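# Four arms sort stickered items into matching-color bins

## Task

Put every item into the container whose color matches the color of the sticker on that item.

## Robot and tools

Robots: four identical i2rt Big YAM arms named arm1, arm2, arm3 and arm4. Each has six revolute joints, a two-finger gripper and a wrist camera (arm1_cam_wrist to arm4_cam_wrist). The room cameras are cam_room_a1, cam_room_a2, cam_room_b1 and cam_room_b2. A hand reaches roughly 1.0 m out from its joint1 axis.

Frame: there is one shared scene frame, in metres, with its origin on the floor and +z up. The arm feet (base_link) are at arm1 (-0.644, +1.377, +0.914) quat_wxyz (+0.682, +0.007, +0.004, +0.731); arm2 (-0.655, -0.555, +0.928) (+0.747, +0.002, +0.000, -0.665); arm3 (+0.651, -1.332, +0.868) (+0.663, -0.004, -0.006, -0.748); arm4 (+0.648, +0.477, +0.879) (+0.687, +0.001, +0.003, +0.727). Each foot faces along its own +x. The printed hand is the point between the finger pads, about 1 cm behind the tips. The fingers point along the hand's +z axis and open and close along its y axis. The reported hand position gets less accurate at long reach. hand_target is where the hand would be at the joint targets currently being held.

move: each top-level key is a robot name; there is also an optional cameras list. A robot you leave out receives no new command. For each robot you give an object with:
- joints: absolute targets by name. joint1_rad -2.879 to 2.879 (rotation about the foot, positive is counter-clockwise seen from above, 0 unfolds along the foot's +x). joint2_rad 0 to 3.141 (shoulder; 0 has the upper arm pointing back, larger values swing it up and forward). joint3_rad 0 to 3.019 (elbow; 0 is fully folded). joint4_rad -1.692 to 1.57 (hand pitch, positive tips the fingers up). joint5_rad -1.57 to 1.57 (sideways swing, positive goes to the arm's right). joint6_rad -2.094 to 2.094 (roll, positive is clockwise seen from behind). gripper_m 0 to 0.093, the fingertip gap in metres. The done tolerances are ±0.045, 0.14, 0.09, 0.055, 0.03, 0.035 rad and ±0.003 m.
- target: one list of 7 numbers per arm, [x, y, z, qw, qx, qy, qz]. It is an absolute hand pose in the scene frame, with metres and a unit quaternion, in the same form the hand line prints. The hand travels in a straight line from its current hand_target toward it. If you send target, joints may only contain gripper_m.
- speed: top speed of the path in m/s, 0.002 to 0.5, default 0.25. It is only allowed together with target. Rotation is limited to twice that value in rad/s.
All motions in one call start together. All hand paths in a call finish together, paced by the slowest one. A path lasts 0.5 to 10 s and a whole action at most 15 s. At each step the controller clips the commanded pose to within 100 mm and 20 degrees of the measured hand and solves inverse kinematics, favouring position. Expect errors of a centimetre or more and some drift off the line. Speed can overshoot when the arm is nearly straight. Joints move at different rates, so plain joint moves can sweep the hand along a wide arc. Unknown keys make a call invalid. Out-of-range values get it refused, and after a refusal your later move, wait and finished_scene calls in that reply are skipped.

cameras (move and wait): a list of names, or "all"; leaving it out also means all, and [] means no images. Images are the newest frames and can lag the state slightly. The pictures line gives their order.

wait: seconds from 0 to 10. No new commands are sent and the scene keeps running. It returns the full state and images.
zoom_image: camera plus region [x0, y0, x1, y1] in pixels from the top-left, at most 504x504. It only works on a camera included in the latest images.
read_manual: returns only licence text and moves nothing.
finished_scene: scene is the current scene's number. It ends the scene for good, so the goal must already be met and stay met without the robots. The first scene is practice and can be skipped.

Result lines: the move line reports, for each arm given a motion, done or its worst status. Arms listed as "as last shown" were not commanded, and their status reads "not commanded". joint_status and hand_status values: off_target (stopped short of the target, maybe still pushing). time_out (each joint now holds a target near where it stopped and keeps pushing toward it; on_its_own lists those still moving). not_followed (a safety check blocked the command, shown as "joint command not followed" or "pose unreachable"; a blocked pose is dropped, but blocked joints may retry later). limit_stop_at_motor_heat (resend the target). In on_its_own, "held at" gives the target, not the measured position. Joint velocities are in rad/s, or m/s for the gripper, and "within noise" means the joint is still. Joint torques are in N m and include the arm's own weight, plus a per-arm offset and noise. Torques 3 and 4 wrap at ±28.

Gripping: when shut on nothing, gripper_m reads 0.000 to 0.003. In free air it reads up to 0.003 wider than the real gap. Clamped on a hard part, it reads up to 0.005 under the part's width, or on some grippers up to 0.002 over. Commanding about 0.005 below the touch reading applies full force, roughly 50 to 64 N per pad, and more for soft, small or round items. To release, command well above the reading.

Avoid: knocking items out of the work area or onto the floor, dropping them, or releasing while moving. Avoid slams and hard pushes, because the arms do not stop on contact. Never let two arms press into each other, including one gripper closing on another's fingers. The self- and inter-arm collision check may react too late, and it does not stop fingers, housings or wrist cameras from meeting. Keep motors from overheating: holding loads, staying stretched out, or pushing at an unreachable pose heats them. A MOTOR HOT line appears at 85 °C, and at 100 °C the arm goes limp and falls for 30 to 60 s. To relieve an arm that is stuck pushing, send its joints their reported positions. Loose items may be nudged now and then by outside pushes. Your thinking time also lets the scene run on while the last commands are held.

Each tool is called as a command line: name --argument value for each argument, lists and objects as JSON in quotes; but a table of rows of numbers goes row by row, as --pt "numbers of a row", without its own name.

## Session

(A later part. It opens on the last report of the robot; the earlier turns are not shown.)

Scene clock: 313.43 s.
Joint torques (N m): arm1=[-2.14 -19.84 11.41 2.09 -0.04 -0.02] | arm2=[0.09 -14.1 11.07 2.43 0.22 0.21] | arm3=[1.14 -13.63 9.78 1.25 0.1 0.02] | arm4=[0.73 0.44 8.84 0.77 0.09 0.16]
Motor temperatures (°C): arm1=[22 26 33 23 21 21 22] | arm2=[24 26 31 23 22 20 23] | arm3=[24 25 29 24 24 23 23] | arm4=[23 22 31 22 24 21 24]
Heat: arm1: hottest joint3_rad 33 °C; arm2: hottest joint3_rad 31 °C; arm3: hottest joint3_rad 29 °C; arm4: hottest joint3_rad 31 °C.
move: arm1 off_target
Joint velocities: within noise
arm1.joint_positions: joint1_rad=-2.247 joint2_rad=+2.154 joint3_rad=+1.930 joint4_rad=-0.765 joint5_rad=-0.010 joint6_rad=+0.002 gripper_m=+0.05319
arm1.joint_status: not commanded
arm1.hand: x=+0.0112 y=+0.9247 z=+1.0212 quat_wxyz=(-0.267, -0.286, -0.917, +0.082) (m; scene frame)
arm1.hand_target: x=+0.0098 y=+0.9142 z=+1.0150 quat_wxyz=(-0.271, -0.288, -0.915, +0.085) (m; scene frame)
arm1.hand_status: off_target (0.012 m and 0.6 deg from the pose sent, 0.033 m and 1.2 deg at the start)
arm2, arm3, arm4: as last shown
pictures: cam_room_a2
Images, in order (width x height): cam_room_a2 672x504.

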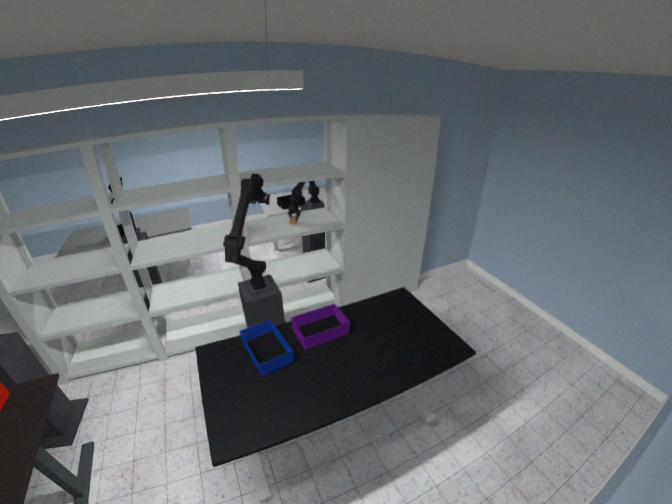

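move --arm1 '{"target": [0.009, 0.910, 0.995, 0.271, 0.2876, 0.9147, -0.0852], "speed": 0.1}' --cameras '["cam_room_a2"]'

zoom_image --camera "cam_room_a2" --region '[260, 170, 340, 230]'

Scene clock: 317.33 s.
Joint torques (N m): arm1=[-3.19 -17.85 10.43 2.17 -0.05 -0.06] | arm2=[0.15 -14.04 11.03 2.41 0.21 0.2] | arm3=[1.08 -13.92 9.84 1.21 0.09 0.01] | arm4=[0.67 0.91 8.77 0.75 0.1 0.16]
Motor temperatures (°C): arm1=[22 26 33 23 21 21 22] | arm2=[24 26 31 23 22 20 23] | arm3=[24 25 29 24 24 23 23] | arm4=[23 22 31 22 24 21 24]
Heat: arm1: hottest joint3_rad 33 °C; arm2: hottest joint3_rad 31 °C; arm3: hottest joint3_rad 29 °C; arm4: hottest joint3_rad 31 °C.
move: arm1 off_target
Joint velocities: within noise
arm1.joint_positions: joint1_rad=-2.250 joint2_rad=+2.154 joint3_rad=+1.919 joint4_rad=-0.726 joint5_rad=-0.013 joint6_rad=-0.002 gripper_m=+0.05319
arm1.joint_status: not commanded
arm1.hand: x=+0.0141 y=+0.9204 z=+1.0210 quat_wxyz=(-0.281, -0.284, -0.913, +0.086) (m; scene frame)
arm1.hand_target: x=+0.0082 y=+0.9108 z=+0.9953 quat_wxyz=(-0.271, -0.288, -0.915, +0.085) (m; scene frame)
arm1.hand_status: off_target (0.028 m and 1.2 deg from the pose sent, 0.030 m and 0.6 deg at the start)
arm2.joint_positions: joint1_rad=-1.278 joint2_rad=+1.481 joint3_rad=+1.161 joint4_rad=-0.741 joint5_rad=+0.103 joint6_rad=+0.170 gripper_m=+0.09398
arm2.joint_status: not commanded
arm2.hand: x=-1.1558 y=-0.7532 z=+1.1062 quat_wxyz=(-0.023, -0.961, -0.103, +0.254) (m; scene frame)
arm2.hand_target: x=-1.1598 y=-0.7500 z=+1.1000 quat_wxyz=(-0.022, -0.962, -0.092, +0.255) (m; scene frame)
arm2.hand_status: not commanded
arm3, arm4: as last shown
pictures: cam_room_a2
Images, in order (width x height): cam_room_a2 672x504.

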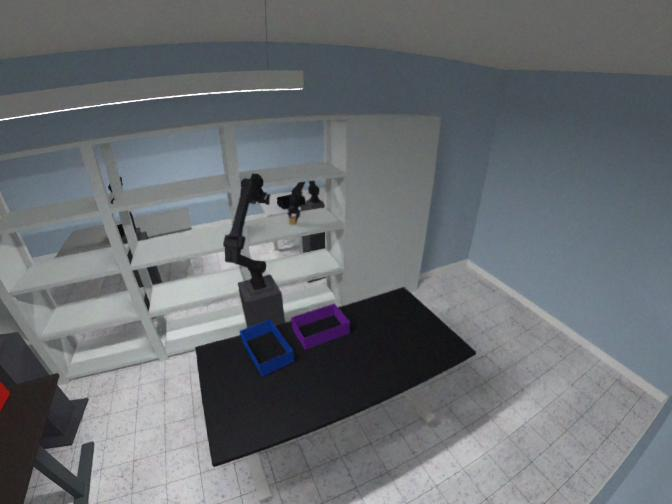

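Scaled by 6.300.

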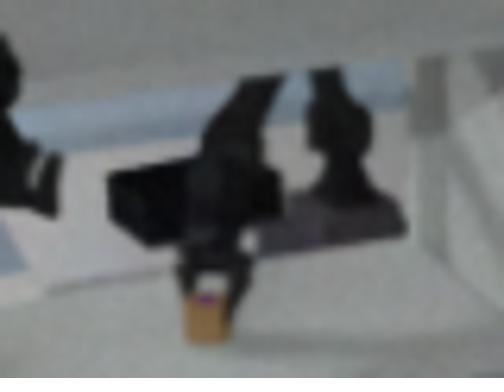

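move --arm1 '{"target": [0.010, 0.914, 1.017, 0.271, 0.2876, 0.9147, -0.0852], "speed": 0.1}' --cameras '[]'

move --arm1 '{"joints": {"gripper_m": 0.092}}' --cameras '["arm1_cam_wrist"]'

move --arm1 '{"target": [-0.05, 0.956, 1.13, 0.271, 0.2876, 0.9147, -0.0852], "speed": 0.3}' --cameras '["arm1_cam_wrist"]'

move --arm1 '{"target": [-0.33, 1.157, 1.15, 0.271, 0.2876, 0.9147, -0.0852], "speed": 0.4}' --cameras '["arm1_cam_wrist"]'

Scene clock: 326.40 s.
Joint torques (N m): arm1=[-2.78 -19.25 12.88 0.65 0.11 0.04] | arm2=[0.15 -13.98 11.04 2.43 0.22 0.2] | arm3=[1.08 -13.86 9.83 1.21 0.11 0.01] | arm4=[0.44 0.38 8.7 0.75 0.1 0.16]
Motor temperatures (°C): arm1=[22 27 33 23 21 21 22] | arm2=[24 26 31 23 22 20 23] | arm3=[24 25 29 24 24 23 23] | arm4=[23 22 31 22 24 21 24]
Heat: arm1: hottest joint3_rad 33 °C; arm2: hottest joint3_rad 31 °C; arm3: hottest joint3_rad 29 °C; arm4: hottest joint3_rad 31 °C.
move: arm1 done
Joint velocities: within noise
arm1.joint_positions: joint1_rad=-2.250 joint2_rad=+2.154 joint3_rad=+1.918 joint4_rad=-0.728 joint5_rad=-0.013 joint6_rad=-0.002 gripper_m=+0.05319
arm1.joint_status: not commanded
arm1.hand: x=+0.0136 y=+0.9208 z=+1.0203 quat_wxyz=(-0.279, -0.284, -0.913, +0.085) (m; scene frame)
arm1.hand_target: x=+0.0099 y=+0.9142 z=+1.0169 quat_wxyz=(-0.271, -0.288, -0.915, +0.085) (m; scene frame)
arm1.hand_status: done (0.008 m and 1.1 deg from the pose sent, 0.009 m and 1.2 deg at the start)
arm2, arm3, arm4: as last shown
pictures: none
No camera images: "cameras" was empty.

Scene clock: 326.97 s.
Joint torques (N m): arm1=[-2.08 -19.84 12.79 0.99 0.05 0.02] | arm2=[0.21 -14.1 11.02 2.45 0.22 0.2] | arm3=[1.2 -13.8 9.78 1.22 0.09 0.01] | arm4=[0.73 0.91 8.87 0.73 0.1 0.15]
Motor temperatures (°C): arm1=[22 27 33 23 21 21 22] | arm2=[24 26 31 23 22 20 23] | arm3=[24 25 29 24 24 23 23] | arm4=[23 22 31 22 24 21 24]
Heat: arm1: hottest joint3_rad 33 °C; arm2: hottest joint3_rad 31 °C; arm3: hottest joint3_rad 29 °C; arm4: hottest joint3_rad 31 °C.
move: arm1 done
Joint velocities: within noise
arm1.joint_positions: joint1_rad=-2.250 joint2_rad=+2.156 joint3_rad=+1.918 joint4_rad=-0.739 joint5_rad=-0.013 joint6_rad=-0.002 gripper_m=+0.09196
arm1.joint_status: all done
arm1.hand: x=+0.0116 y=+0.9221 z=+1.0175 quat_wxyz=(-0.273, -0.284, -0.915, +0.084) (m; scene frame)
arm1.hand_target: x=+0.0099 y=+0.9142 z=+1.0169 quat_wxyz=(-0.271, -0.287, -0.915, +0.085) (m; scene frame)
arm1.hand_status: not commanded
arm2, arm3, arm4: as last shown
pictures: arm1_cam_wrist
Images, in order (width x height): arm1_cam_wrist 672x504.

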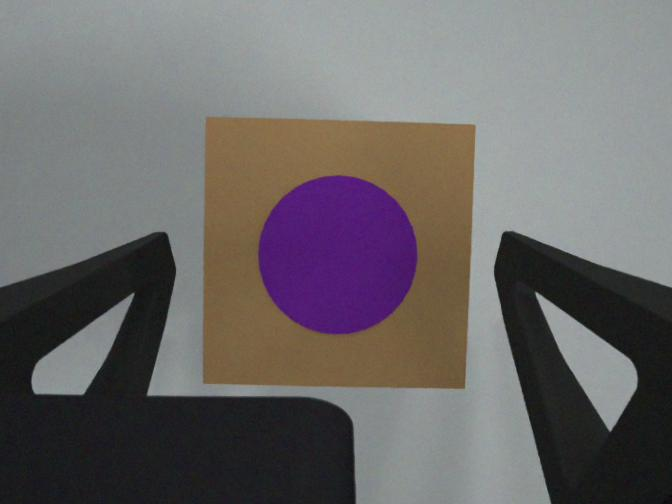

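Scene clock: 328.27 s.
Joint torques (N m): arm1=[-3.02 -16.73 11.73 0.87 0.02 0.02] | arm2=[0.09 -14.1 11.03 2.43 0.22 0.21] | arm3=[1.08 -13.86 9.84 1.21 0.1 0.01] | arm4=[0.15 0.79 8.77 0.73 0.1 0.13]
Motor temperatures (°C): arm1=[22 27 33 23 21 21 22] | arm2=[24 26 31 23 22 20 23] | arm3=[24 25 29 24 24 23 23] | arm4=[23 22 31 22 24 21 24]
Heat: arm1: hottest joint3_rad 33 °C; arm2: hottest joint3_rad 31 °C; arm3: hottest joint3_rad 29 °C; arm4: hottest joint3_rad 31 °C.
move: arm1 off_target
Joint velocities: within noise
arm1.joint_positions: joint1_rad=-2.250 joint2_rad=+1.885 joint3_rad=+1.795 joint4_rad=-0.874 joint5_rad=-0.013 joint6_rad=-0.002 gripper_m=+0.09196
arm1.joint_status: not commanded
arm1.hand: x=-0.0457 y=+0.9632 z=+1.1372 quat_wxyz=(-0.279, -0.283, -0.913, +0.085) (m; scene frame)
arm1.hand_target: x=-0.0500 y=+0.9561 z=+1.1302 quat_wxyz=(-0.271, -0.287, -0.915, +0.085) (m; scene frame)
arm1.hand_status: off_target (0.011 m and 1.1 deg from the pose sent, 0.133 m and 0.5 deg at the start)
arm2, arm3, arm4: as last shown
pictures: arm1_cam_wrist
Images, in order (width x height): arm1_cam_wrist 672x504.

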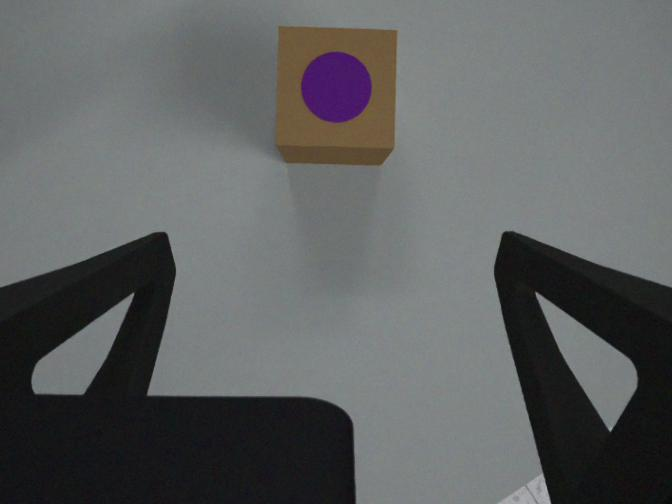

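Scene clock: 329.80 s.
Joint torques (N m): arm1=[-2.61 -3.08 12.08 1.03 0 0.01] | arm2=[0.21 -14.04 11.04 2.45 0.22 0.2] | arm3=[1.08 -13.86 9.83 1.25 0.1 0.01] | arm4=[0.26 0.03 8.87 0.73 0.09 0.17]
Motor temperatures (°C): arm1=[22 27 33 23 21 21 22] | arm2=[24 26 31 23 22 20 23] | arm3=[24 25 29 24 24 23 23] | arm4=[23 22 31 22 24 21 24]
Heat: arm1: hottest joint3_rad 33 °C; arm2: hottest joint3_rad 31 °C; arm3: hottest joint3_rad 29 °C; arm4: hottest joint3_rad 31 °C.
move: arm1 done
Joint velocities: within noise
arm1.joint_positions: joint1_rad=-2.250 joint2_rad=+0.959 joint3_rad=+0.867 joint4_rad=-0.879 joint5_rad=-0.013 joint6_rad=-0.002 gripper_m=+0.09196
arm1.joint_status: not commanded
arm1.hand: x=-0.3283 y=+1.1608 z=+1.1504 quat_wxyz=(-0.276, -0.284, -0.914, +0.085) (m; scene frame)
arm1.hand_target: x=-0.3300 y=+1.1571 z=+1.1499 quat_wxyz=(-0.271, -0.287, -0.915, +0.085) (m; scene frame)
arm1.hand_status: done (0.004 m and 0.8 deg from the pose sent, 0.344 m and 1.1 deg at the start)
arm2, arm3: as last shown
arm4.joint_positions: joint1_rad=+0.905 joint2_rad=+0.705 joint3_rad=+1.478 joint4_rad=-1.589 joint5_rad=+0.000 joint6_rad=-0.011 gripper_m=+0.09402
arm4.joint_status: not commanded
arm4.hand: x=+0.4707 y=+0.6050 z=+1.3950 quat_wxyz=(-0.110, +0.888, -0.275, -0.353) (m; scene frame)
arm4.hand_target: x=+0.4763 y=+0.6025 z=+1.4037 quat_wxyz=(-0.112, +0.882, -0.281, -0.360) (m; scene frame)
arm4.hand_status: not commanded
pictures: arm1_cam_wrist
Images, in order (width x height): arm1_cam_wrist 672x504.

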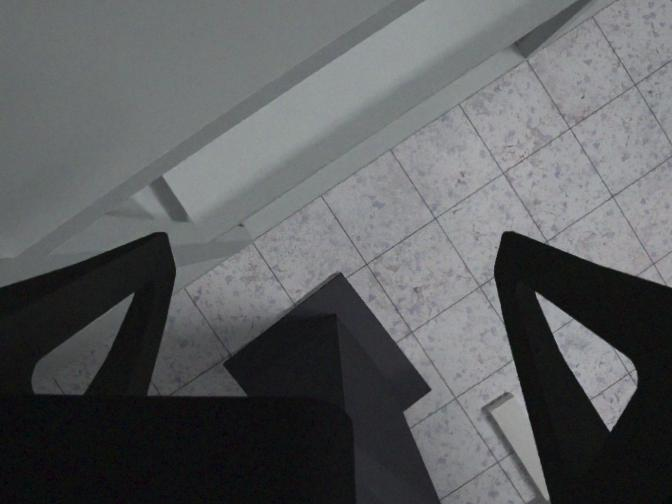

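move --arm4 '{"target": [0.304, 0.718, 1.16, 0.0778, -0.9212, 0.2905, 0.2468], "speed": 0.4}' --cameras '["arm4_cam_wrist"]'

move --arm4 '{"target": [0.075, 0.879, 1.11, 0.0778, -0.9212, 0.2905, 0.2468], "speed": 0.3}' --cameras '["arm4_cam_wrist", "cam_room_a2"]'

Scene clock: 338.33 s.
Joint torques (N m): arm1=[-2.43 -2.26 11.95 0.92 0.01 -0.02] | arm2=[0.15 -13.98 11.06 2.43 0.22 0.21] | arm3=[1.03 -13.92 9.84 1.18 0.1 0.01] | arm4=[1.32 -9.76 9.62 1.2 0.21 0.15]
Motor temperatures (°C): arm1=[22 26 34 23 21 21 22] | arm2=[24 26 32 23 22 20 23] | arm3=[24 25 29 24 24 23 23] | arm4=[23 22 32 22 24 21 24]
Heat: arm1: hottest joint3_rad 34 °C; arm2: hottest joint3_rad 32 °C; arm3: hottest joint3_rad 29 °C; arm4: hottest joint3_rad 32 °C.
move: arm4 done
Joint velocities: within noise
arm1, arm2, arm3: as last shown
arm4.joint_positions: joint1_rad=+0.905 joint2_rad=+1.124 joint3_rad=+1.091 joint4_rad=-1.046 joint5_rad=+0.006 joint6_rad=-0.009 gripper_m=+0.09402
arm4.joint_status: not commanded
arm4.hand: x=+0.3078 y=+0.7182 z=+1.1518 quat_wxyz=(-0.074, +0.926, -0.288, -0.232) (m; scene frame)
arm4.hand_target: x=+0.3041 y=+0.7180 z=+1.1601 quat_wxyz=(-0.078, +0.921, -0.290, -0.247) (m; scene frame)
arm4.hand_status: done (0.009 m and 1.8 deg from the pose sent, 0.309 m and 13.4 deg at the start)
pictures: arm4_cam_wrist
Images, in order (width x height): arm4_cam_wrist 672x504.

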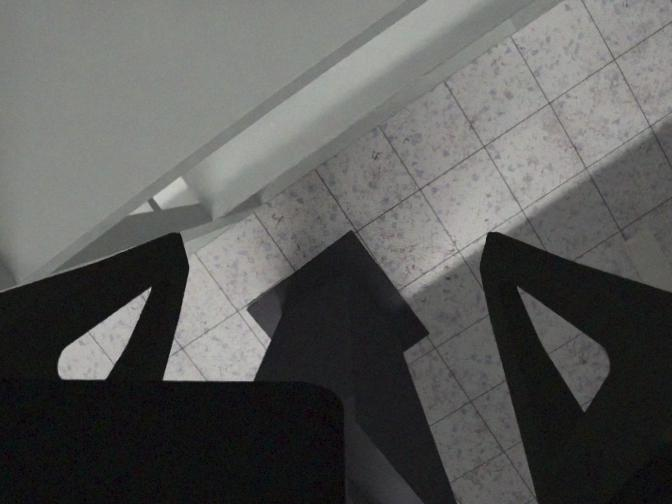

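Scene clock: 340.03 s.
Joint torques (N m): arm1=[-3.14 -1.44 12.03 0.96 0.01 -0.01] | arm2=[0.09 -14.1 11.03 2.45 0.22 0.2] | arm3=[1.08 -13.86 9.85 1.21 0.09 0] | arm4=[1.08 -20.6 12.94 0.4 0.07 0.16]
Motor temperatures (°C): arm1=[22 26 34 23 21 21 22] | arm2=[24 26 32 23 22 20 23] | arm3=[24 25 29 24 24 23 23] | arm4=[23 22 32 22 24 21 24]
Heat: arm1: hottest joint3_rad 34 °C; arm2: hottest joint3_rad 32 °C; arm3: hottest joint3_rad 29 °C; arm4: hottest joint3_rad 32 °C.
move: arm4 off_target
Joint velocities: within noise
arm1, arm2: as last shown
arm3.joint_positions: joint1_rad=+1.499 joint2_rad=+1.404 joint3_rad=+1.394 joint4_rad=-1.057 joint5_rad=-0.002 joint6_rad=-0.006 gripper_m=+0.09398
arm3.joint_status: not commanded
arm3.hand: x=+1.1675 y=-1.4283 z=+1.1654 quat_wxyz=(-0.249, -0.088, -0.964, +0.030) (m; scene frame)
arm3.hand_target: x=+1.1695 y=-1.4286 z=+1.1715 quat_wxyz=(-0.258, -0.091, -0.962, +0.031) (m; scene frame)
arm3.hand_status: not commanded
arm4.joint_positions: joint1_rad=+0.905 joint2_rad=+1.848 joint3_rad=+1.726 joint4_rad=-0.955 joint5_rad=+0.006 joint6_rad=-0.009 gripper_m=+0.09402
arm4.joint_status: not commanded
arm4.hand: x=+0.0867 y=+0.8720 z=+1.0937 quat_wxyz=(-0.075, +0.926, -0.288, -0.234) (m; scene frame)
arm4.hand_target: x=+0.0758 y=+0.8785 z=+1.1101 quat_wxyz=(-0.078, +0.921, -0.290, -0.247) (m; scene frame)
arm4.hand_status: off_target (0.021 m and 1.6 deg from the pose sent, 0.286 m and 1.8 deg at the start)
pictures: arm4_cam_wrist, cam_room_a2
Images, in order (width x height): arm4_cam_wrist 672x504, cam_room_a2 672x504.

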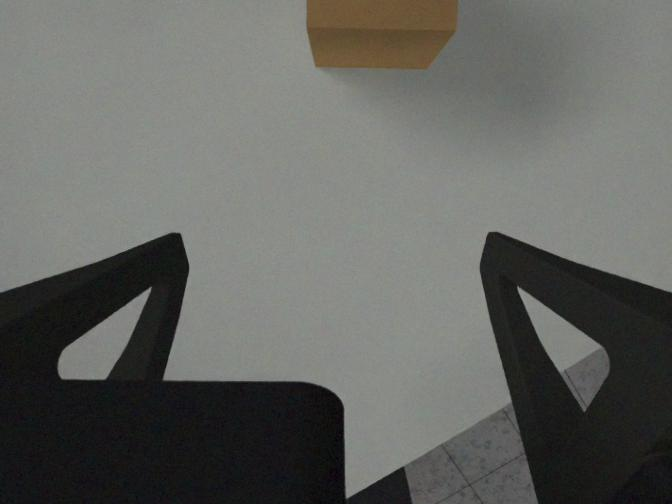

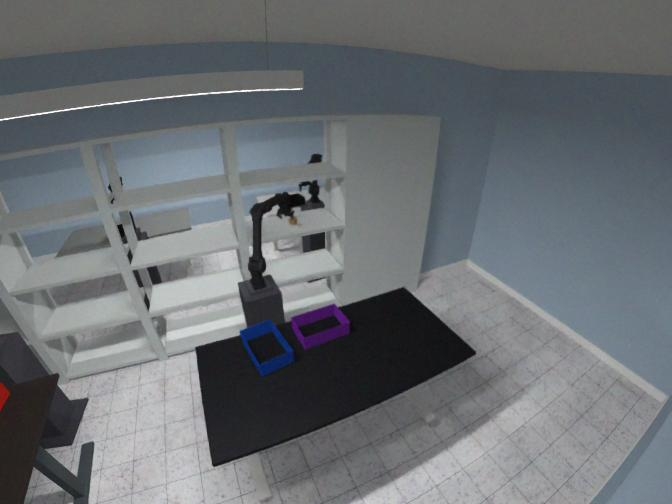

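move --arm4 '{"target": [0.006, 0.948, 1.08, 0.0778, -0.9212, 0.2905, 0.2468], "speed": 0.25}' --cameras '["arm4_cam_wrist"]'

move --arm4 '{"target": [0.004, 0.948, 1.022, 0.0778, -0.9212, 0.2905, 0.2468], "speed": 0.15}' --cameras '["arm4_cam_wrist"]'

Scene clock: 349.57 s.
Joint torques (N m): arm1=[-2.73 -2.9 12.15 0.94 0.03 -0.01] | arm2=[0.15 -14.04 11.04 2.43 0.23 0.21] | arm3=[1.2 -13.8 9.81 1.2 0.1 0.01] | arm4=[0.15 -24.64 13 0.35 -0.05 -0.05]
Motor temperatures (°C): arm1=[22 26 34 23 21 21 22] | arm2=[24 26 32 23 22 20 23] | arm3=[24 25 29 24 24 23 23] | arm4=[23 22 33 22 24 21 24]
Heat: arm1: hottest joint3_rad 34 °C; arm2: hottest joint3_rad 32 °C; arm3: hottest joint3_rad 29 °C; arm4: hottest joint3_rad 33 °C.
move: arm4 off_target
Joint velocities: within noise
arm1, arm2, arm3: as last shown
arm4.joint_positions: joint1_rad=+0.888 joint2_rad=+2.150 joint3_rad=+2.131 joint4_rad=-1.053 joint5_rad=-0.002 joint6_rad=-0.010 gripper_m=+0.09402
arm4.joint_status: not commanded
arm4.hand: x=+0.0124 y=+0.9384 z=+1.0674 quat_wxyz=(-0.074, +0.923, -0.294, -0.236) (m; scene frame)
arm4.hand_target: x=+0.0066 y=+0.9474 z=+1.0801 quat_wxyz=(-0.078, +0.921, -0.290, -0.248) (m; scene frame)
arm4.hand_status: off_target (0.017 m and 1.4 deg from the pose sent, 0.112 m and 1.7 deg at the start)
pictures: arm4_cam_wrist
Images, in order (width x height): arm4_cam_wrist 672x504.

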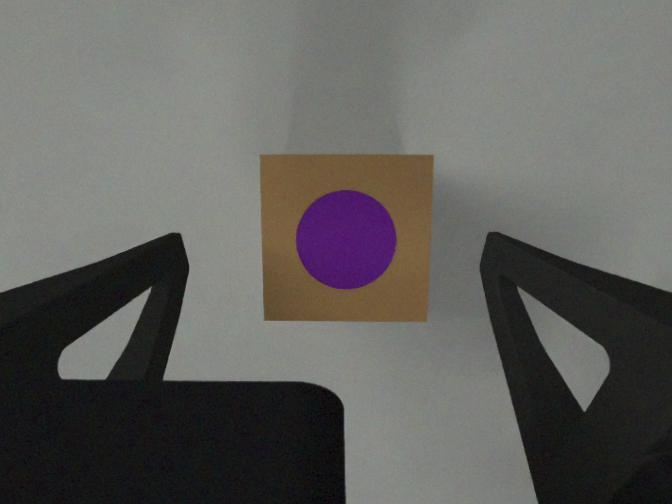

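Scene clock: 350.63 s.
Joint torques (N m): arm1=[-2.67 -2.37 12.07 0.84 0.02 0.03] | arm2=[0.21 -14.1 11 2.41 0.22 0.21] | arm3=[1.26 -13.74 9.84 1.22 0.1 0.02] | arm4=[0.85 -23.77 9.32 1.35 -0.03 -0.03]
Motor temperatures (°C): arm1=[22 26 34 23 21 21 22] | arm2=[24 26 32 23 22 20 23] | arm3=[24 25 29 24 24 23 23] | arm4=[23 22 33 22 24 21 24]
Heat: arm1: hottest joint3_rad 34 °C; arm2: hottest joint3_rad 32 °C; arm3: hottest joint3_rad 29 °C; arm4: hottest joint3_rad 33 °C.
move: arm4 off_target
Joint velocities: within noise
arm1, arm3: as last shown
arm2.joint_positions: joint1_rad=-1.278 joint2_rad=+1.481 joint3_rad=+1.161 joint4_rad=-0.741 joint5_rad=+0.103 joint6_rad=+0.170 gripper_m=+0.09398
arm2.joint_status: not commanded
arm2.hand: x=-1.1558 y=-0.7532 z=+1.1062 quat_wxyz=(-0.023, -0.961, -0.103, +0.254) (m; scene frame)
arm2.hand_target: x=-1.1598 y=-0.7500 z=+1.1000 quat_wxyz=(-0.022, -0.962, -0.092, +0.255) (m; scene frame)
arm2.hand_status: not commanded
arm4.joint_positions: joint1_rad=+0.888 joint2_rad=+2.156 joint3_rad=+2.061 joint4_rad=-0.943 joint5_rad=-0.002 joint6_rad=-0.010 gripper_m=+0.09402
arm4.joint_status: not commanded
arm4.hand: x=+0.0064 y=+0.9426 z=+1.0416 quat_wxyz=(-0.079, +0.919, -0.293, -0.252) (m; scene frame)
arm4.hand_target: x=+0.0045 y=+0.9474 z=+1.0221 quat_wxyz=(-0.078, +0.921, -0.291, -0.247) (m; scene frame)
arm4.hand_status: off_target (0.020 m and 0.7 deg from the pose sent, 0.047 m and 1.4 deg at the start)
pictures: arm4_cam_wrist
Images, in order (width x height): arm4_cam_wrist 672x504.

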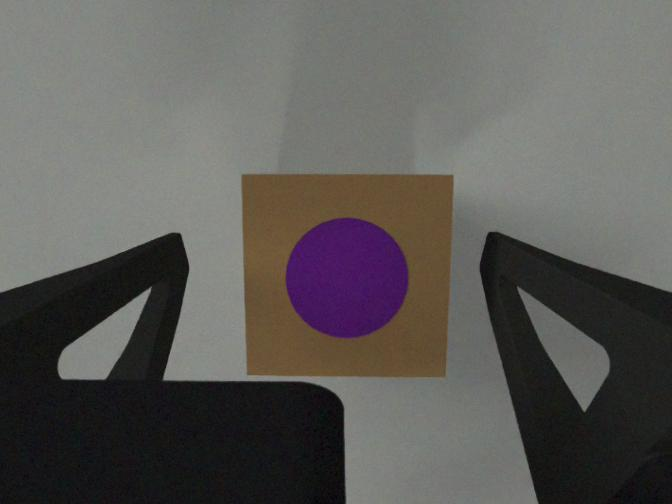

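move --arm4 '{"target": [0.006, 0.947, 0.998, 0.0778, -0.9212, 0.2905, 0.2468], "speed": 0.15}' --cameras '[]'

move --arm4 '{"joints": {"gripper_m": 0.035}}' --cameras '["arm4_cam_wrist"]'

Scene clock: 355.03 s.
Joint torques (N m): arm1=[-2.61 -2.55 12.07 0.98 0.04 0.04] | arm2=[0.32 -13.98 11.02 2.43 0.22 0.2] | arm3=[1.14 -13.8 9.84 1.26 0.1 0] | arm4=[0.56 -23.3 8.98 1.35 -0.04 -0.08]
Motor temperatures (°C): arm1=[22 26 35 23 21 21 22] | arm2=[24 26 32 23 22 20 23] | arm3=[24 25 29 24 24 23 23] | arm4=[23 23 33 22 24 21 24]
Heat: arm1: hottest joint3_rad 35 °C; arm2: hottest joint3_rad 32 °C; arm3: hottest joint3_rad 29 °C; arm4: hottest joint3_rad 33 °C.
move: arm4 off_target
Joint velocities: within noise
arm1, arm2, arm3: as last shown
arm4.joint_positions: joint1_rad=+0.888 joint2_rad=+2.156 joint3_rad=+2.009 joint4_rad=-0.883 joint5_rad=-0.002 joint6_rad=-0.010 gripper_m=+0.09402
arm4.joint_status: not commanded
arm4.hand: x=+0.0069 y=+0.9421 z=+1.0226 quat_wxyz=(-0.080, +0.918, -0.293, -0.256) (m; scene frame)
arm4.hand_target: x=+0.0066 y=+0.9464 z=+0.9984 quat_wxyz=(-0.078, +0.921, -0.291, -0.247) (m; scene frame)
arm4.hand_status: off_target (0.025 m and 1.1 deg from the pose sent, 0.044 m and 0.7 deg at the start)
pictures: none
No camera images: "cameras" was empty.

Scene clock: 355.67 s.
Joint torques (N m): arm1=[-2.73 -2.49 12.03 1.01 0.02 -0.02] | arm2=[-0.03 -14.04 11.06 2.4 0.22 0.2] | arm3=[1.08 -13.8 9.8 1.24 0.09 0.01] | arm4=[0.67 -23.24 9.01 1.43 -0.01 -0.04]
Motor temperatures (°C): arm1=[22 26 35 23 21 21 22] | arm2=[24 26 32 23 22 20 23] | arm3=[24 25 29 24 24 23 23] | arm4=[23 23 33 22 24 21 24]
Heat: arm1: hottest joint3_rad 35 °C; arm2: hottest joint3_rad 32 °C; arm3: hottest joint3_rad 29 °C; arm4: hottest joint3_rad 33 °C.
move: arm4 off_target
Joint velocities: within noise
arm1, arm2, arm3: as last shown
arm4.joint_positions: joint1_rad=+0.888 joint2_rad=+2.156 joint3_rad=+2.009 joint4_rad=-0.883 joint5_rad=-0.003 joint6_rad=-0.010 gripper_m=+0.05341
arm4.joint_status: gripper_m off_target (ended at +0.05343, target +0.03500)
arm4.hand: x=+0.0070 y=+0.9422 z=+1.0226 quat_wxyz=(-0.080, +0.918, -0.293, -0.256) (m; scene frame)
arm4.hand_target: x=+0.0068 y=+0.9466 z=+0.9984 quat_wxyz=(-0.078, +0.921, -0.291, -0.247) (m; scene frame)
arm4.hand_status: not commanded
pictures: arm4_cam_wrist
Images, in order (width x height): arm4_cam_wrist 672x504.

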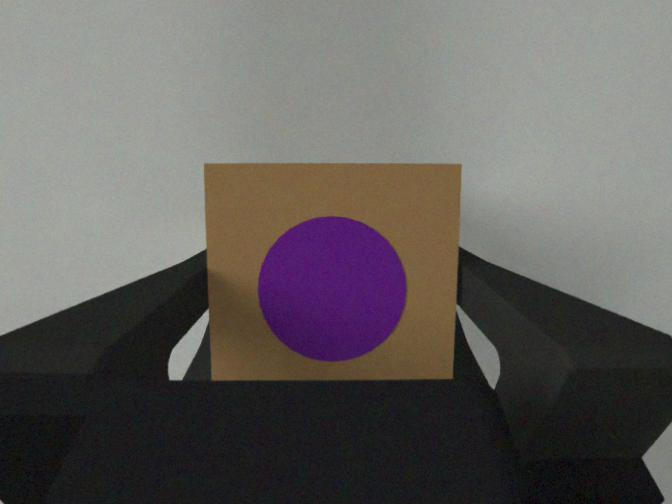

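move --arm4 '{"target": [0.09, 0.877, 1.13, 0.0778, -0.9212, 0.2905, 0.2468], "speed": 0.3}' --cameras '[]'

move --arm4 '{"target": [0.38, 0.667, 1.17, 0.0778, -0.9212, 0.2905, 0.2468], "speed": 0.4}' --cameras '["arm4_cam_wrist"]'

move --arm4 '{"joints": {"joint1_rad": -1.105, "joint2_rad": 0.85, "joint3_rad": 1.0, "joint4_rad": -1.2, "joint5_rad": 0, "joint6_rad": 0}}' --cameras '["arm4_cam_wrist", "cam_room_a2"]'

Scene clock: 368.00 s.
Joint torques (N m): arm1=[-2.96 -2.67 12.03 1.07 0.07 0] | arm2=[0.21 -14.04 11.03 2.41 0.22 0.2] | arm3=[1.2 -13.86 9.81 1.2 0.11 0.01] | arm4=[1.14 -18.78 9.35 0.73 0.2 0.05]
Motor temperatures (°C): arm1=[21 25 35 23 21 21 22] | arm2=[24 26 32 23 22 20 23] | arm3=[24 25 29 24 24 23 23] | arm4=[23 24 34 22 24 21 25]
Heat: arm1: hottest joint3_rad 35 °C; arm2: hottest joint3_rad 32 °C; arm3: hottest joint3_rad 29 °C; arm4: hottest joint3_rad 34 °C.
move: arm4 off_target
Joint velocities: within noise
arm1, arm2, arm3: as last shown
arm4.joint_positions: joint1_rad=+0.888 joint2_rad=+1.801 joint3_rad=+1.778 joint4_rad=-0.995 joint5_rad=-0.002 joint6_rad=-0.011 gripper_m=+0.05341
arm4.joint_status: not commanded
arm4.hand: x=+0.0940 y=+0.8803 z=+1.1459 quat_wxyz=(-0.082, +0.916, -0.292, -0.261) (m; scene frame)
arm4.hand_target: x=+0.0903 y=+0.8769 z=+1.1300 quat_wxyz=(-0.078, +0.921, -0.290, -0.247) (m; scene frame)
arm4.hand_status: off_target (0.017 m and 1.8 deg from the pose sent, 0.151 m and 1.1 deg at the start)
pictures: none
No camera images: "cameras" was empty.

Scene clock: 369.63 s.
Joint torques (N m): arm1=[-2.37 -2.55 11.96 1.07 0.04 -0.03] | arm2=[0.21 -14.15 11.03 2.45 0.23 0.2] | arm3=[1.03 -13.8 9.83 1.2 0.1 0] | arm4=[1.49 -3.31 9.42 0.61 0.2 0.16]
Motor temperatures (°C): arm1=[21 25 35 23 21 21 22] | arm2=[24 26 32 23 22 20 23] | arm3=[24 25 29 24 24 23 23] | arm4=[23 24 34 22 24 21 25]
Heat: arm1: hottest joint3_rad 35 °C; arm2: hottest joint3_rad 32 °C; arm3: hottest joint3_rad 29 °C; arm4: hottest joint3_rad 34 °C.
move: arm4 done
Joint velocities: within noise
arm1.joint_positions: joint1_rad=-2.250 joint2_rad=+0.959 joint3_rad=+0.867 joint4_rad=-0.879 joint5_rad=-0.013 joint6_rad=-0.002 gripper_m=+0.09196
arm1.joint_status: not commanded
arm1.hand: x=-0.3283 y=+1.1608 z=+1.1504 quat_wxyz=(-0.276, -0.284, -0.914, +0.085) (m; scene frame)
arm1.hand_target: x=-0.3300 y=+1.1571 z=+1.1499 quat_wxyz=(-0.271, -0.287, -0.915, +0.085) (m; scene frame)
arm1.hand_status: not commanded
arm2, arm3: as last shown
arm4.joint_positions: joint1_rad=+0.899 joint2_rad=+0.850 joint3_rad=+0.969 joint4_rad=-1.148 joint5_rad=+0.004 joint6_rad=-0.011 gripper_m=+0.05341
arm4.joint_status: not commanded
arm4.hand: x=+0.3814 y=+0.6690 z=+1.1742 quat_wxyz=(-0.082, +0.919, -0.288, -0.256) (m; scene frame)
arm4.hand_target: x=+0.3800 y=+0.6670 z=+1.1700 quat_wxyz=(-0.078, +0.921, -0.290, -0.247) (m; scene frame)
arm4.hand_status: done (0.005 m and 1.2 deg from the pose sent, 0.358 m and 1.8 deg at the start)
pictures: arm4_cam_wrist
Images, in order (width x height): arm4_cam_wrist 672x504.

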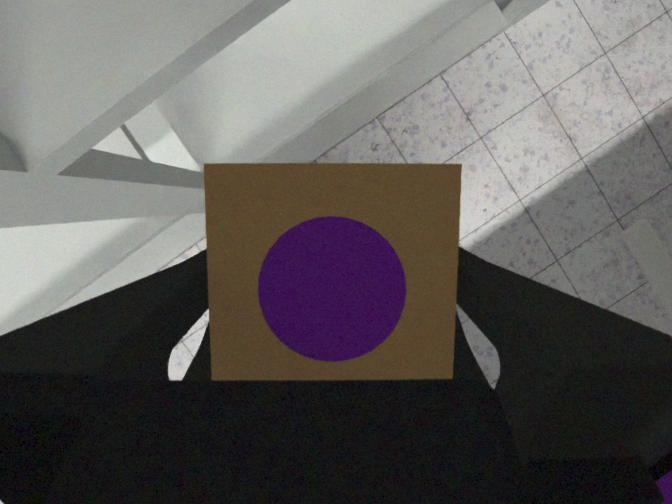

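Scene clock: 371.60 s.
Joint torques (N m): arm1=[-2.49 -1.85 12.05 0.87 0.05 0.02] | arm2=[0.09 -14.04 11.03 2.45 0.22 0.22] | arm3=[1.08 -13.8 9.81 1.21 0.09 0.01] | arm4=[0.5 -4.37 11.49 0.35 0.06 0.14]
Motor temperatures (°C): arm1=[21 25 35 23 21 21 22] | arm2=[24 26 32 23 22 20 23] | arm3=[24 25 29 24 24 23 23] | arm4=[23 24 34 22 24 21 25]
Heat: arm1: hottest joint3_rad 35 °C; arm2: hottest joint3_rad 32 °C; arm3: hottest joint3_rad 29 °C; arm4: hottest joint3_rad 34 °C.
move: arm4 done
Joint velocities: within noise
arm1, arm2, arm3: as last shown
arm4.joint_positions: joint1_rad=-1.103 joint2_rad=+0.850 joint3_rad=+0.969 joint4_rad=-1.189 joint5_rad=+0.001 joint6_rad=-0.011 gripper_m=+0.05342
arm4.joint_status: all done
arm4.hand: x=+0.9266 y=+0.6379 z=+1.1667 quat_wxyz=(-0.237, +0.256, -0.935, -0.061) (m; scene frame)
arm4.hand_target: x=+0.9295 y=+0.6390 z=+1.1809 quat_wxyz=(-0.246, +0.250, -0.934, -0.065) (m; scene frame)
arm4.hand_status: not commanded
pictures: arm4_cam_wrist, cam_room_a2
Images, in order (width x height): arm4_cam_wrist 672x504, cam_room_a2 672x504.

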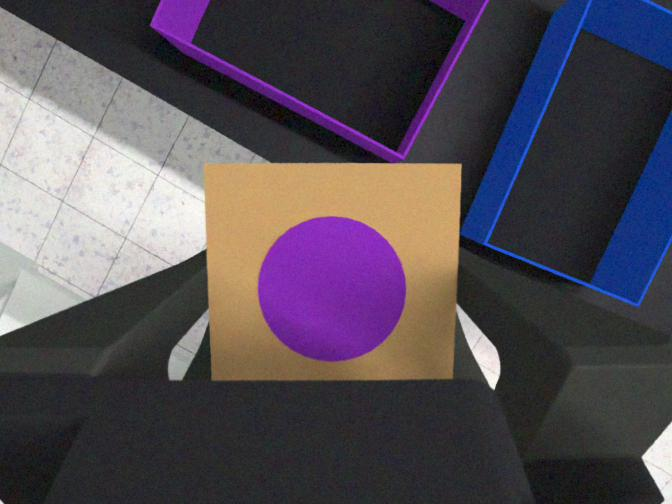

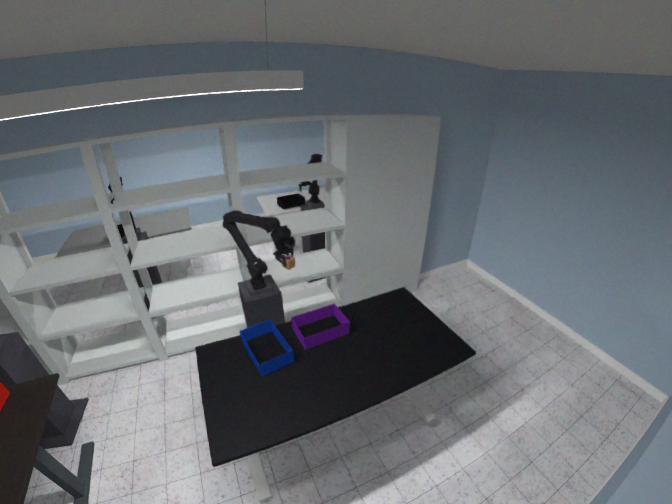

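move --arm4 '{"target": [1.11, 0.742, 0.93, 0.25, -0.2497, 0.9331, 0.0669], "speed": 0.4}' --cameras '["arm4_cam_wrist", "cam_room_a2"]'

zoom_image --camera "cam_room_a2" --region '[220, 270, 380, 390]'

Scene clock: 379.00 s.
Joint torques (N m): arm1=[-2.14 -2.73 12.1 1.03 0.07 0] | arm2=[0.21 -13.98 11 2.44 0.23 0.2] | arm3=[1.03 -13.92 9.8 1.2 0.11 0.01] | arm4=[0.73 -15.21 9.96 1.32 -0.05 0.13]
Motor temperatures (°C): arm1=[21 25 35 23 21 21 22] | arm2=[24 26 32 23 22 20 23] | arm3=[24 25 29 23 24 23 23] | arm4=[23 24 34 22 24 21 25]
Heat: arm1: hottest joint3_rad 35 °C; arm2: hottest joint3_rad 32 °C; arm3: hottest joint3_rad 29 °C; arm4: hottest joint3_rad 34 °C.
move: arm4 off_target
Joint velocities: within noise
arm1, arm2: as last shown
arm3.joint_positions: joint1_rad=+1.499 joint2_rad=+1.404 joint3_rad=+1.394 joint4_rad=-1.057 joint5_rad=-0.002 joint6_rad=-0.006 gripper_m=+0.09398
arm3.joint_status: not commanded
arm3.hand: x=+1.1675 y=-1.4283 z=+1.1654 quat_wxyz=(-0.249, -0.088, -0.964, +0.030) (m; scene frame)
arm3.hand_target: x=+1.1695 y=-1.4286 z=+1.1715 quat_wxyz=(-0.258, -0.091, -0.962, +0.031) (m; scene frame)
arm3.hand_status: not commanded
arm4.joint_positions: joint1_rad=-1.103 joint2_rad=+1.628 joint3_rad=+0.902 joint4_rad=-0.383 joint5_rad=+0.001 joint6_rad=-0.011 gripper_m=+0.05342
arm4.joint_status: not commanded
arm4.hand: x=+1.0867 y=+0.7303 z=+0.9070 quat_wxyz=(-0.219, +0.257, -0.940, -0.056) (m; scene frame)
arm4.hand_target: x=+1.1088 y=+0.7411 z=+0.9307 quat_wxyz=(-0.250, +0.250, -0.933, -0.067) (m; scene frame)
arm4.hand_status: off_target (0.035 m and 4.0 deg from the pose sent, 0.317 m and 1.8 deg at the start)
pictures: arm4_cam_wrist, cam_room_a2
Images, in order (width x height): arm4_cam_wrist 672x504, cam_room_a2 672x504.

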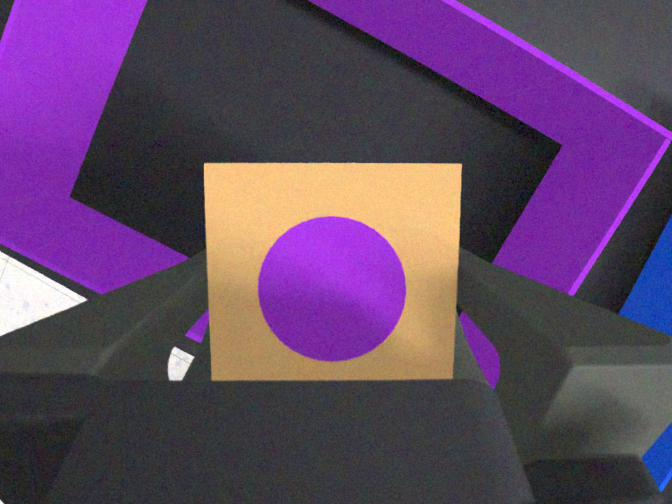

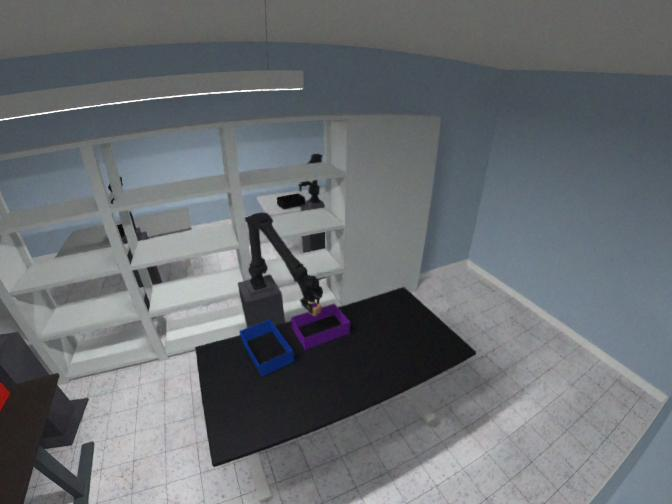

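Scaled by 3.150.

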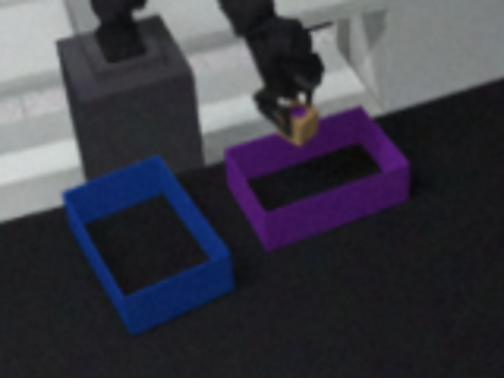

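move --arm4 '{"target": [1.115, 0.762, 0.81, 0.271, -0.248, 0.926, 0.0726], "speed": 0.3}' --cameras '["arm4_cam_wrist", "cam_room_a2"]'

zoom_image --camera "cam_room_a2" --region '[270, 270, 370, 350]'

Scene clock: 386.10 s.
Joint torques (N m): arm1=[-2.73 -2.49 11.93 1.06 0.02 -0.01] | arm2=[0.26 -14.15 11.03 2.45 0.21 0.2] | arm3=[1.14 -13.8 9.87 1.18 0.1 0.02] | arm4=[1.08 -17.49 5.59 1.4 0.18 0.19]
Motor temperatures (°C): arm1=[21 25 35 23 21 21 22] | arm2=[24 26 32 23 22 20 23] | arm3=[24 25 29 23 24 23 23] | arm4=[23 24 33 22 24 21 26]
Heat: arm1: hottest joint3_rad 35 °C; arm2: hottest joint3_rad 32 °C; arm3: hottest joint3_rad 29 °C; arm4: hottest joint3_rad 33 °C.
move: arm4 off_target
Joint velocities: within noise
arm1, arm2, arm3: as last shown
arm4.joint_positions: joint1_rad=-1.080 joint2_rad=+1.918 joint3_rad=+0.887 joint4_rad=+0.001 joint5_rad=+0.012 joint6_rad=+0.011 gripper_m=+0.05342
arm4.joint_status: not commanded
arm4.hand: x=+1.1076 y=+0.7547 z=+0.8011 quat_wxyz=(-0.256, +0.254, -0.930, -0.067) (m; scene frame)
arm4.hand_target: x=+1.1148 y=+0.7620 z=+0.8101 quat_wxyz=(-0.271, +0.248, -0.927, -0.073) (m; scene frame)
arm4.hand_status: off_target (0.014 m and 2.1 deg from the pose sent, 0.106 m and 6.6 deg at the start)
pictures: arm4_cam_wrist, cam_room_a2
Images, in order (width x height): arm4_cam_wrist 672x504, cam_room_a2 672x504.

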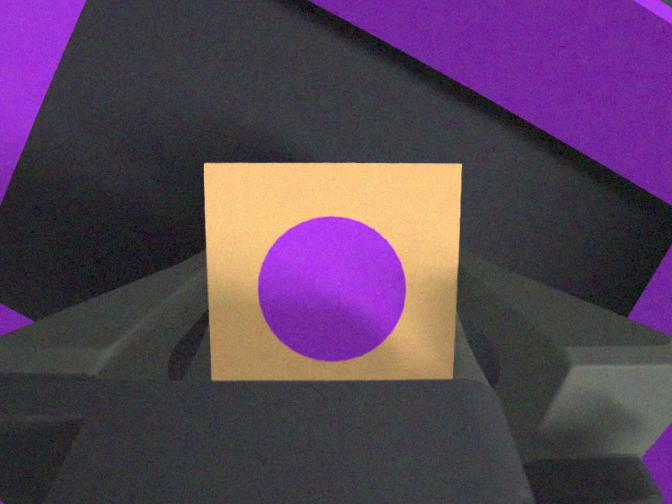

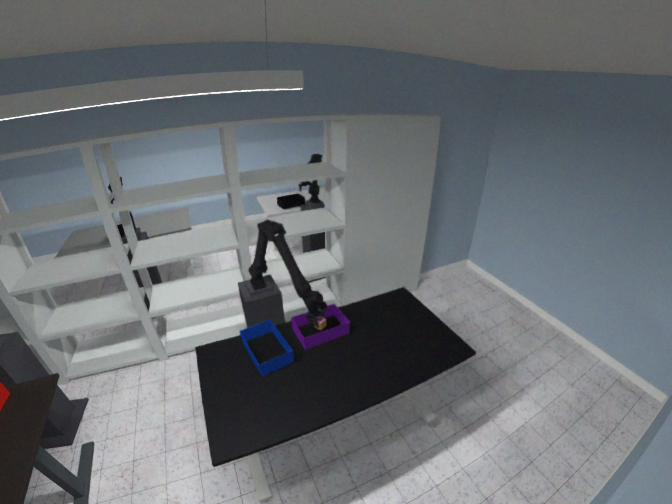

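Scaled by 5.040.

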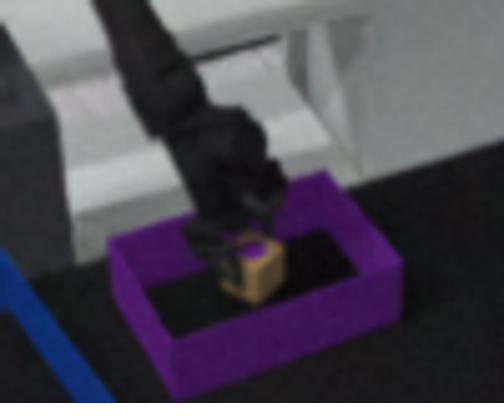

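move --arm4 '{"target": [1.112, 0.760, 0.765, 0.271, -0.248, 0.926, 0.0726], "speed": 0.2}' --cameras '[]'

move --arm4 '{"target": [1.110, 0.759, 0.750, 0.271, -0.248, 0.926, 0.0726], "speed": 0.1}' --cameras '[]'

move --arm4 '{"target": [1.110, 0.759, 0.735, 0.271, -0.248, 0.926, 0.0726], "speed": 0.1}' --cameras '["cam_room_a2"]'

zoom_image --camera "cam_room_a2" --region '[270, 270, 370, 350]'

Scene clock: 392.57 s.
Joint torques (N m): arm1=[-2.73 -3.02 11.99 1.01 0.05 0.02] | arm2=[0.21 -13.98 11.02 2.45 0.22 0.19] | arm3=[1.26 -13.86 9.8 1.2 0.09 0] | arm4=[1.08 -16.15 4.67 1.5 0.21 0.18]
Motor temperatures (°C): arm1=[21 25 36 23 21 21 22] | arm2=[24 26 32 23 22 20 23] | arm3=[24 25 29 23 24 23 23] | arm4=[23 24 33 22 24 21 26]
Heat: arm1: hottest joint3_rad 36 °C; arm2: hottest joint3_rad 32 °C; arm3: hottest joint3_rad 29 °C; arm4: hottest joint3_rad 33 °C.
move: arm4 done
Joint velocities: within noise
arm1, arm3: as last shown
arm2.joint_positions: joint1_rad=-1.278 joint2_rad=+1.481 joint3_rad=+1.161 joint4_rad=-0.741 joint5_rad=+0.103 joint6_rad=+0.170 gripper_m=+0.09398
arm2.joint_status: not commanded
arm2.hand: x=-1.1558 y=-0.7532 z=+1.1062 quat_wxyz=(-0.023, -0.961, -0.103, +0.254) (m; scene frame)
arm2.hand_target: x=-1.1598 y=-0.7500 z=+1.1000 quat_wxyz=(-0.022, -0.962, -0.092, +0.255) (m; scene frame)
arm2.hand_status: not commanded
arm4.joint_positions: joint1_rad=-1.080 joint2_rad=+2.010 joint3_rad=+0.887 joint4_rad=+0.119 joint5_rad=+0.012 joint6_rad=+0.012 gripper_m=+0.05342
arm4.joint_status: not commanded
arm4.hand: x=+1.1110 y=+0.7567 z=+0.7683 quat_wxyz=(-0.267, +0.253, -0.927, -0.071) (m; scene frame)
arm4.hand_target: x=+1.1120 y=+0.7601 z=+0.7651 quat_wxyz=(-0.271, +0.248, -0.927, -0.073) (m; scene frame)
arm4.hand_status: done (0.005 m and 0.7 deg from the pose sent, 0.037 m and 2.0 deg at the start)
pictures: none
No camera images: "cameras" was empty.

Scene clock: 393.53 s.
Joint torques (N m): arm1=[-2.67 -2.67 12 0.95 0.04 0] | arm2=[0.21 -13.98 11.03 2.45 0.22 0.21] | arm3=[1.03 -13.8 9.87 1.21 0.11 0.01] | arm4=[1.26 -15.62 4.25 1.54 0.26 0.15]
Motor temperatures (°C): arm1=[21 25 36 23 21 21 22] | arm2=[24 26 32 23 22 20 23] | arm3=[24 25 29 23 24 23 23] | arm4=[23 24 33 22 24 21 26]
Heat: arm1: hottest joint3_rad 36 °C; arm2: hottest joint3_rad 32 °C; arm3: hottest joint3_rad 29 °C; arm4: hottest joint3_rad 33 °C.
move: arm4 done
Joint velocities: within noise
arm1, arm2, arm3: as last shown
arm4.joint_positions: joint1_rad=-1.080 joint2_rad=+2.039 joint3_rad=+0.887 joint4_rad=+0.158 joint5_rad=+0.012 joint6_rad=+0.012 gripper_m=+0.05342
arm4.joint_status: not commanded
arm4.hand: x=+1.1121 y=+0.7574 z=+0.7588 quat_wxyz=(-0.273, +0.253, -0.926, -0.072) (m; scene frame)
arm4.hand_target: x=+1.1098 y=+0.7590 z=+0.7501 quat_wxyz=(-0.271, +0.248, -0.927, -0.073) (m; scene frame)
arm4.hand_status: done (0.009 m and 0.5 deg from the pose sent, 0.018 m and 0.7 deg at the start)
pictures: none
No camera images: "cameras" was empty.

Scene clock: 394.50 s.
Joint torques (N m): arm1=[-3.08 -2.78 12.04 0.95 0.01 0.07] | arm2=[0.09 -14.04 11.04 2.45 0.22 0.2] | arm3=[1.03 -13.92 9.8 1.24 0.11 0.01] | arm4=[0.85 -14.74 4.36 1.55 0.21 0.16]
Motor temperatures (°C): arm1=[21 25 36 23 21 21 22] | arm2=[24 26 32 23 22 20 23] | arm3=[24 25 29 23 24 23 23] | arm4=[23 24 33 22 24 21 26]
Heat: arm1: hottest joint3_rad 36 °C; arm2: hottest joint3_rad 32 °C; arm3: hottest joint3_rad 29 °C; arm4: hottest joint3_rad 33 °C.
move: arm4 off_target
Joint velocities: within noise
arm1, arm2, arm3: as last shown
arm4.joint_positions: joint1_rad=-1.080 joint2_rad=+2.067 joint3_rad=+0.887 joint4_rad=+0.196 joint5_rad=+0.012 joint6_rad=+0.014 gripper_m=+0.05342
arm4.joint_status: not commanded
arm4.hand: x=+1.1125 y=+0.7576 z=+0.7490 quat_wxyz=(-0.277, +0.251, -0.925, -0.073) (m; scene frame)
arm4.hand_target: x=+1.1096 y=+0.7588 z=+0.7353 quat_wxyz=(-0.271, +0.248, -0.927, -0.073) (m; scene frame)
arm4.hand_status: off_target (0.014 m and 0.7 deg from the pose sent, 0.024 m and 0.5 deg at the start)
pictures: cam_room_a2
Images, in order (width x height): cam_room_a2 672x504.

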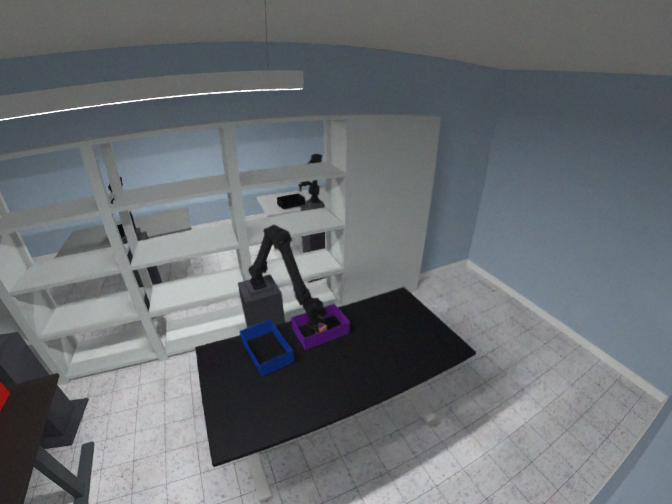

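Scaled by 5.040.

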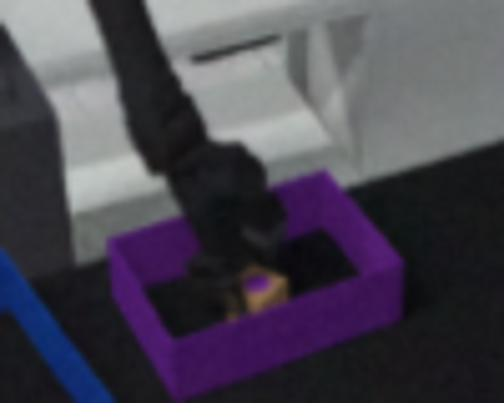

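move --arm4 '{"target": [1.108, 0.758, 0.720, 0.271, -0.248, 0.926, 0.0726], "speed": 0.1}' --cameras '[]'

move --arm4 '{"target": [1.108, 0.758, 0.707, 0.271, -0.248, 0.926, 0.0726], "speed": 0.1}' --cameras '["arm4_cam_wrist"]'

Scene clock: 399.07 s.
Joint torques (N m): arm1=[-2.73 -2.55 12 0.87 0.06 -0.03] | arm2=[0.21 -14.04 11.03 2.41 0.22 0.2] | arm3=[1.2 -13.92 9.84 1.21 0.1 0.02] | arm4=[1.32 -12.57 4.25 1.29 0.19 0.13]
Motor temperatures (°C): arm1=[21 25 36 23 21 21 22] | arm2=[24 26 32 23 22 20 23] | arm3=[24 25 29 23 24 23 23] | arm4=[23 24 32 22 24 21 26]
Heat: arm1: hottest joint3_rad 36 °C; arm2: hottest joint3_rad 32 °C; arm3: hottest joint3_rad 29 °C; arm4: hottest joint3_rad 32 °C.
move: arm4 off_target
Joint velocities: within noise
arm1, arm2, arm3: as last shown
arm4.joint_positions: joint1_rad=-1.080 joint2_rad=+2.079 joint3_rad=+0.887 joint4_rad=+0.242 joint5_rad=+0.012 joint6_rad=+0.015 gripper_m=+0.05342
arm4.joint_status: not commanded
arm4.hand: x=+1.1179 y=+0.7609 z=+0.7493 quat_wxyz=(-0.292, +0.249, -0.920, -0.078) (m; scene frame)
arm4.hand_target: x=+1.1068 y=+0.7572 z=+0.7215 quat_wxyz=(-0.271, +0.248, -0.927, -0.073) (m; scene frame)
arm4.hand_status: off_target (0.031 m and 2.6 deg from the pose sent, 0.029 m and 0.7 deg at the start)
pictures: none
No camera images: "cameras" was empty.

Scene clock: 400.03 s.
Joint torques (N m): arm1=[-2.43 -2.14 12.08 0.99 0.04 -0.03] | arm2=[0.15 -14.1 11 2.44 0.21 0.21] | arm3=[1.14 -13.98 9.88 1.22 0.1 0.01] | arm4=[1.03 -10.7 4.51 0.91 0.23 0.16]
Motor temperatures (°C): arm1=[21 25 36 23 21 21 22] | arm2=[24 26 32 23 22 20 23] | arm3=[24 25 29 23 24 23 23] | arm4=[23 24 32 22 24 21 26]
Heat: arm1: hottest joint3_rad 36 °C; arm2: hottest joint3_rad 32 °C; arm3: hottest joint3_rad 29 °C; arm4: hottest joint3_rad 32 °C.
move: arm4 off_target
Joint velocities: within noise
arm1.joint_positions: joint1_rad=-2.250 joint2_rad=+0.959 joint3_rad=+0.867 joint4_rad=-0.879 joint5_rad=-0.013 joint6_rad=-0.002 gripper_m=+0.09196
arm1.joint_status: not commanded
arm1.hand: x=-0.3283 y=+1.1608 z=+1.1504 quat_wxyz=(-0.276, -0.284, -0.914, +0.085) (m; scene frame)
arm1.hand_target: x=-0.3300 y=+1.1571 z=+1.1499 quat_wxyz=(-0.271, -0.287, -0.915, +0.085) (m; scene frame)
arm1.hand_status: not commanded
arm2, arm3: as last shown
arm4.joint_positions: joint1_rad=-1.080 joint2_rad=+2.089 joint3_rad=+0.887 joint4_rad=+0.278 joint5_rad=+0.012 joint6_rad=+0.015 gripper_m=+0.05342
arm4.joint_status: not commanded
arm4.hand: x=+1.1219 y=+0.7633 z=+0.7494 quat_wxyz=(-0.305, +0.248, -0.916, -0.082) (m; scene frame)
arm4.hand_target: x=+1.1055 y=+0.7564 z=+0.7100 quat_wxyz=(-0.271, +0.248, -0.927, -0.072) (m; scene frame)
arm4.hand_status: off_target (0.045 m and 4.2 deg from the pose sent, 0.044 m and 2.6 deg at the start)
pictures: arm4_cam_wrist
Images, in order (width x height): arm4_cam_wrist 672x504.

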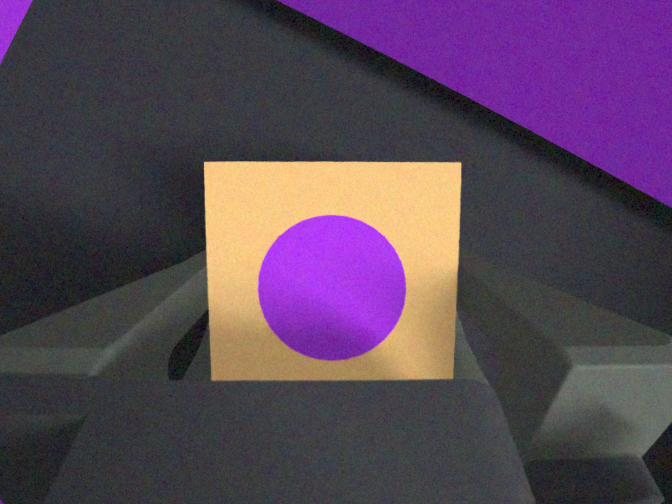

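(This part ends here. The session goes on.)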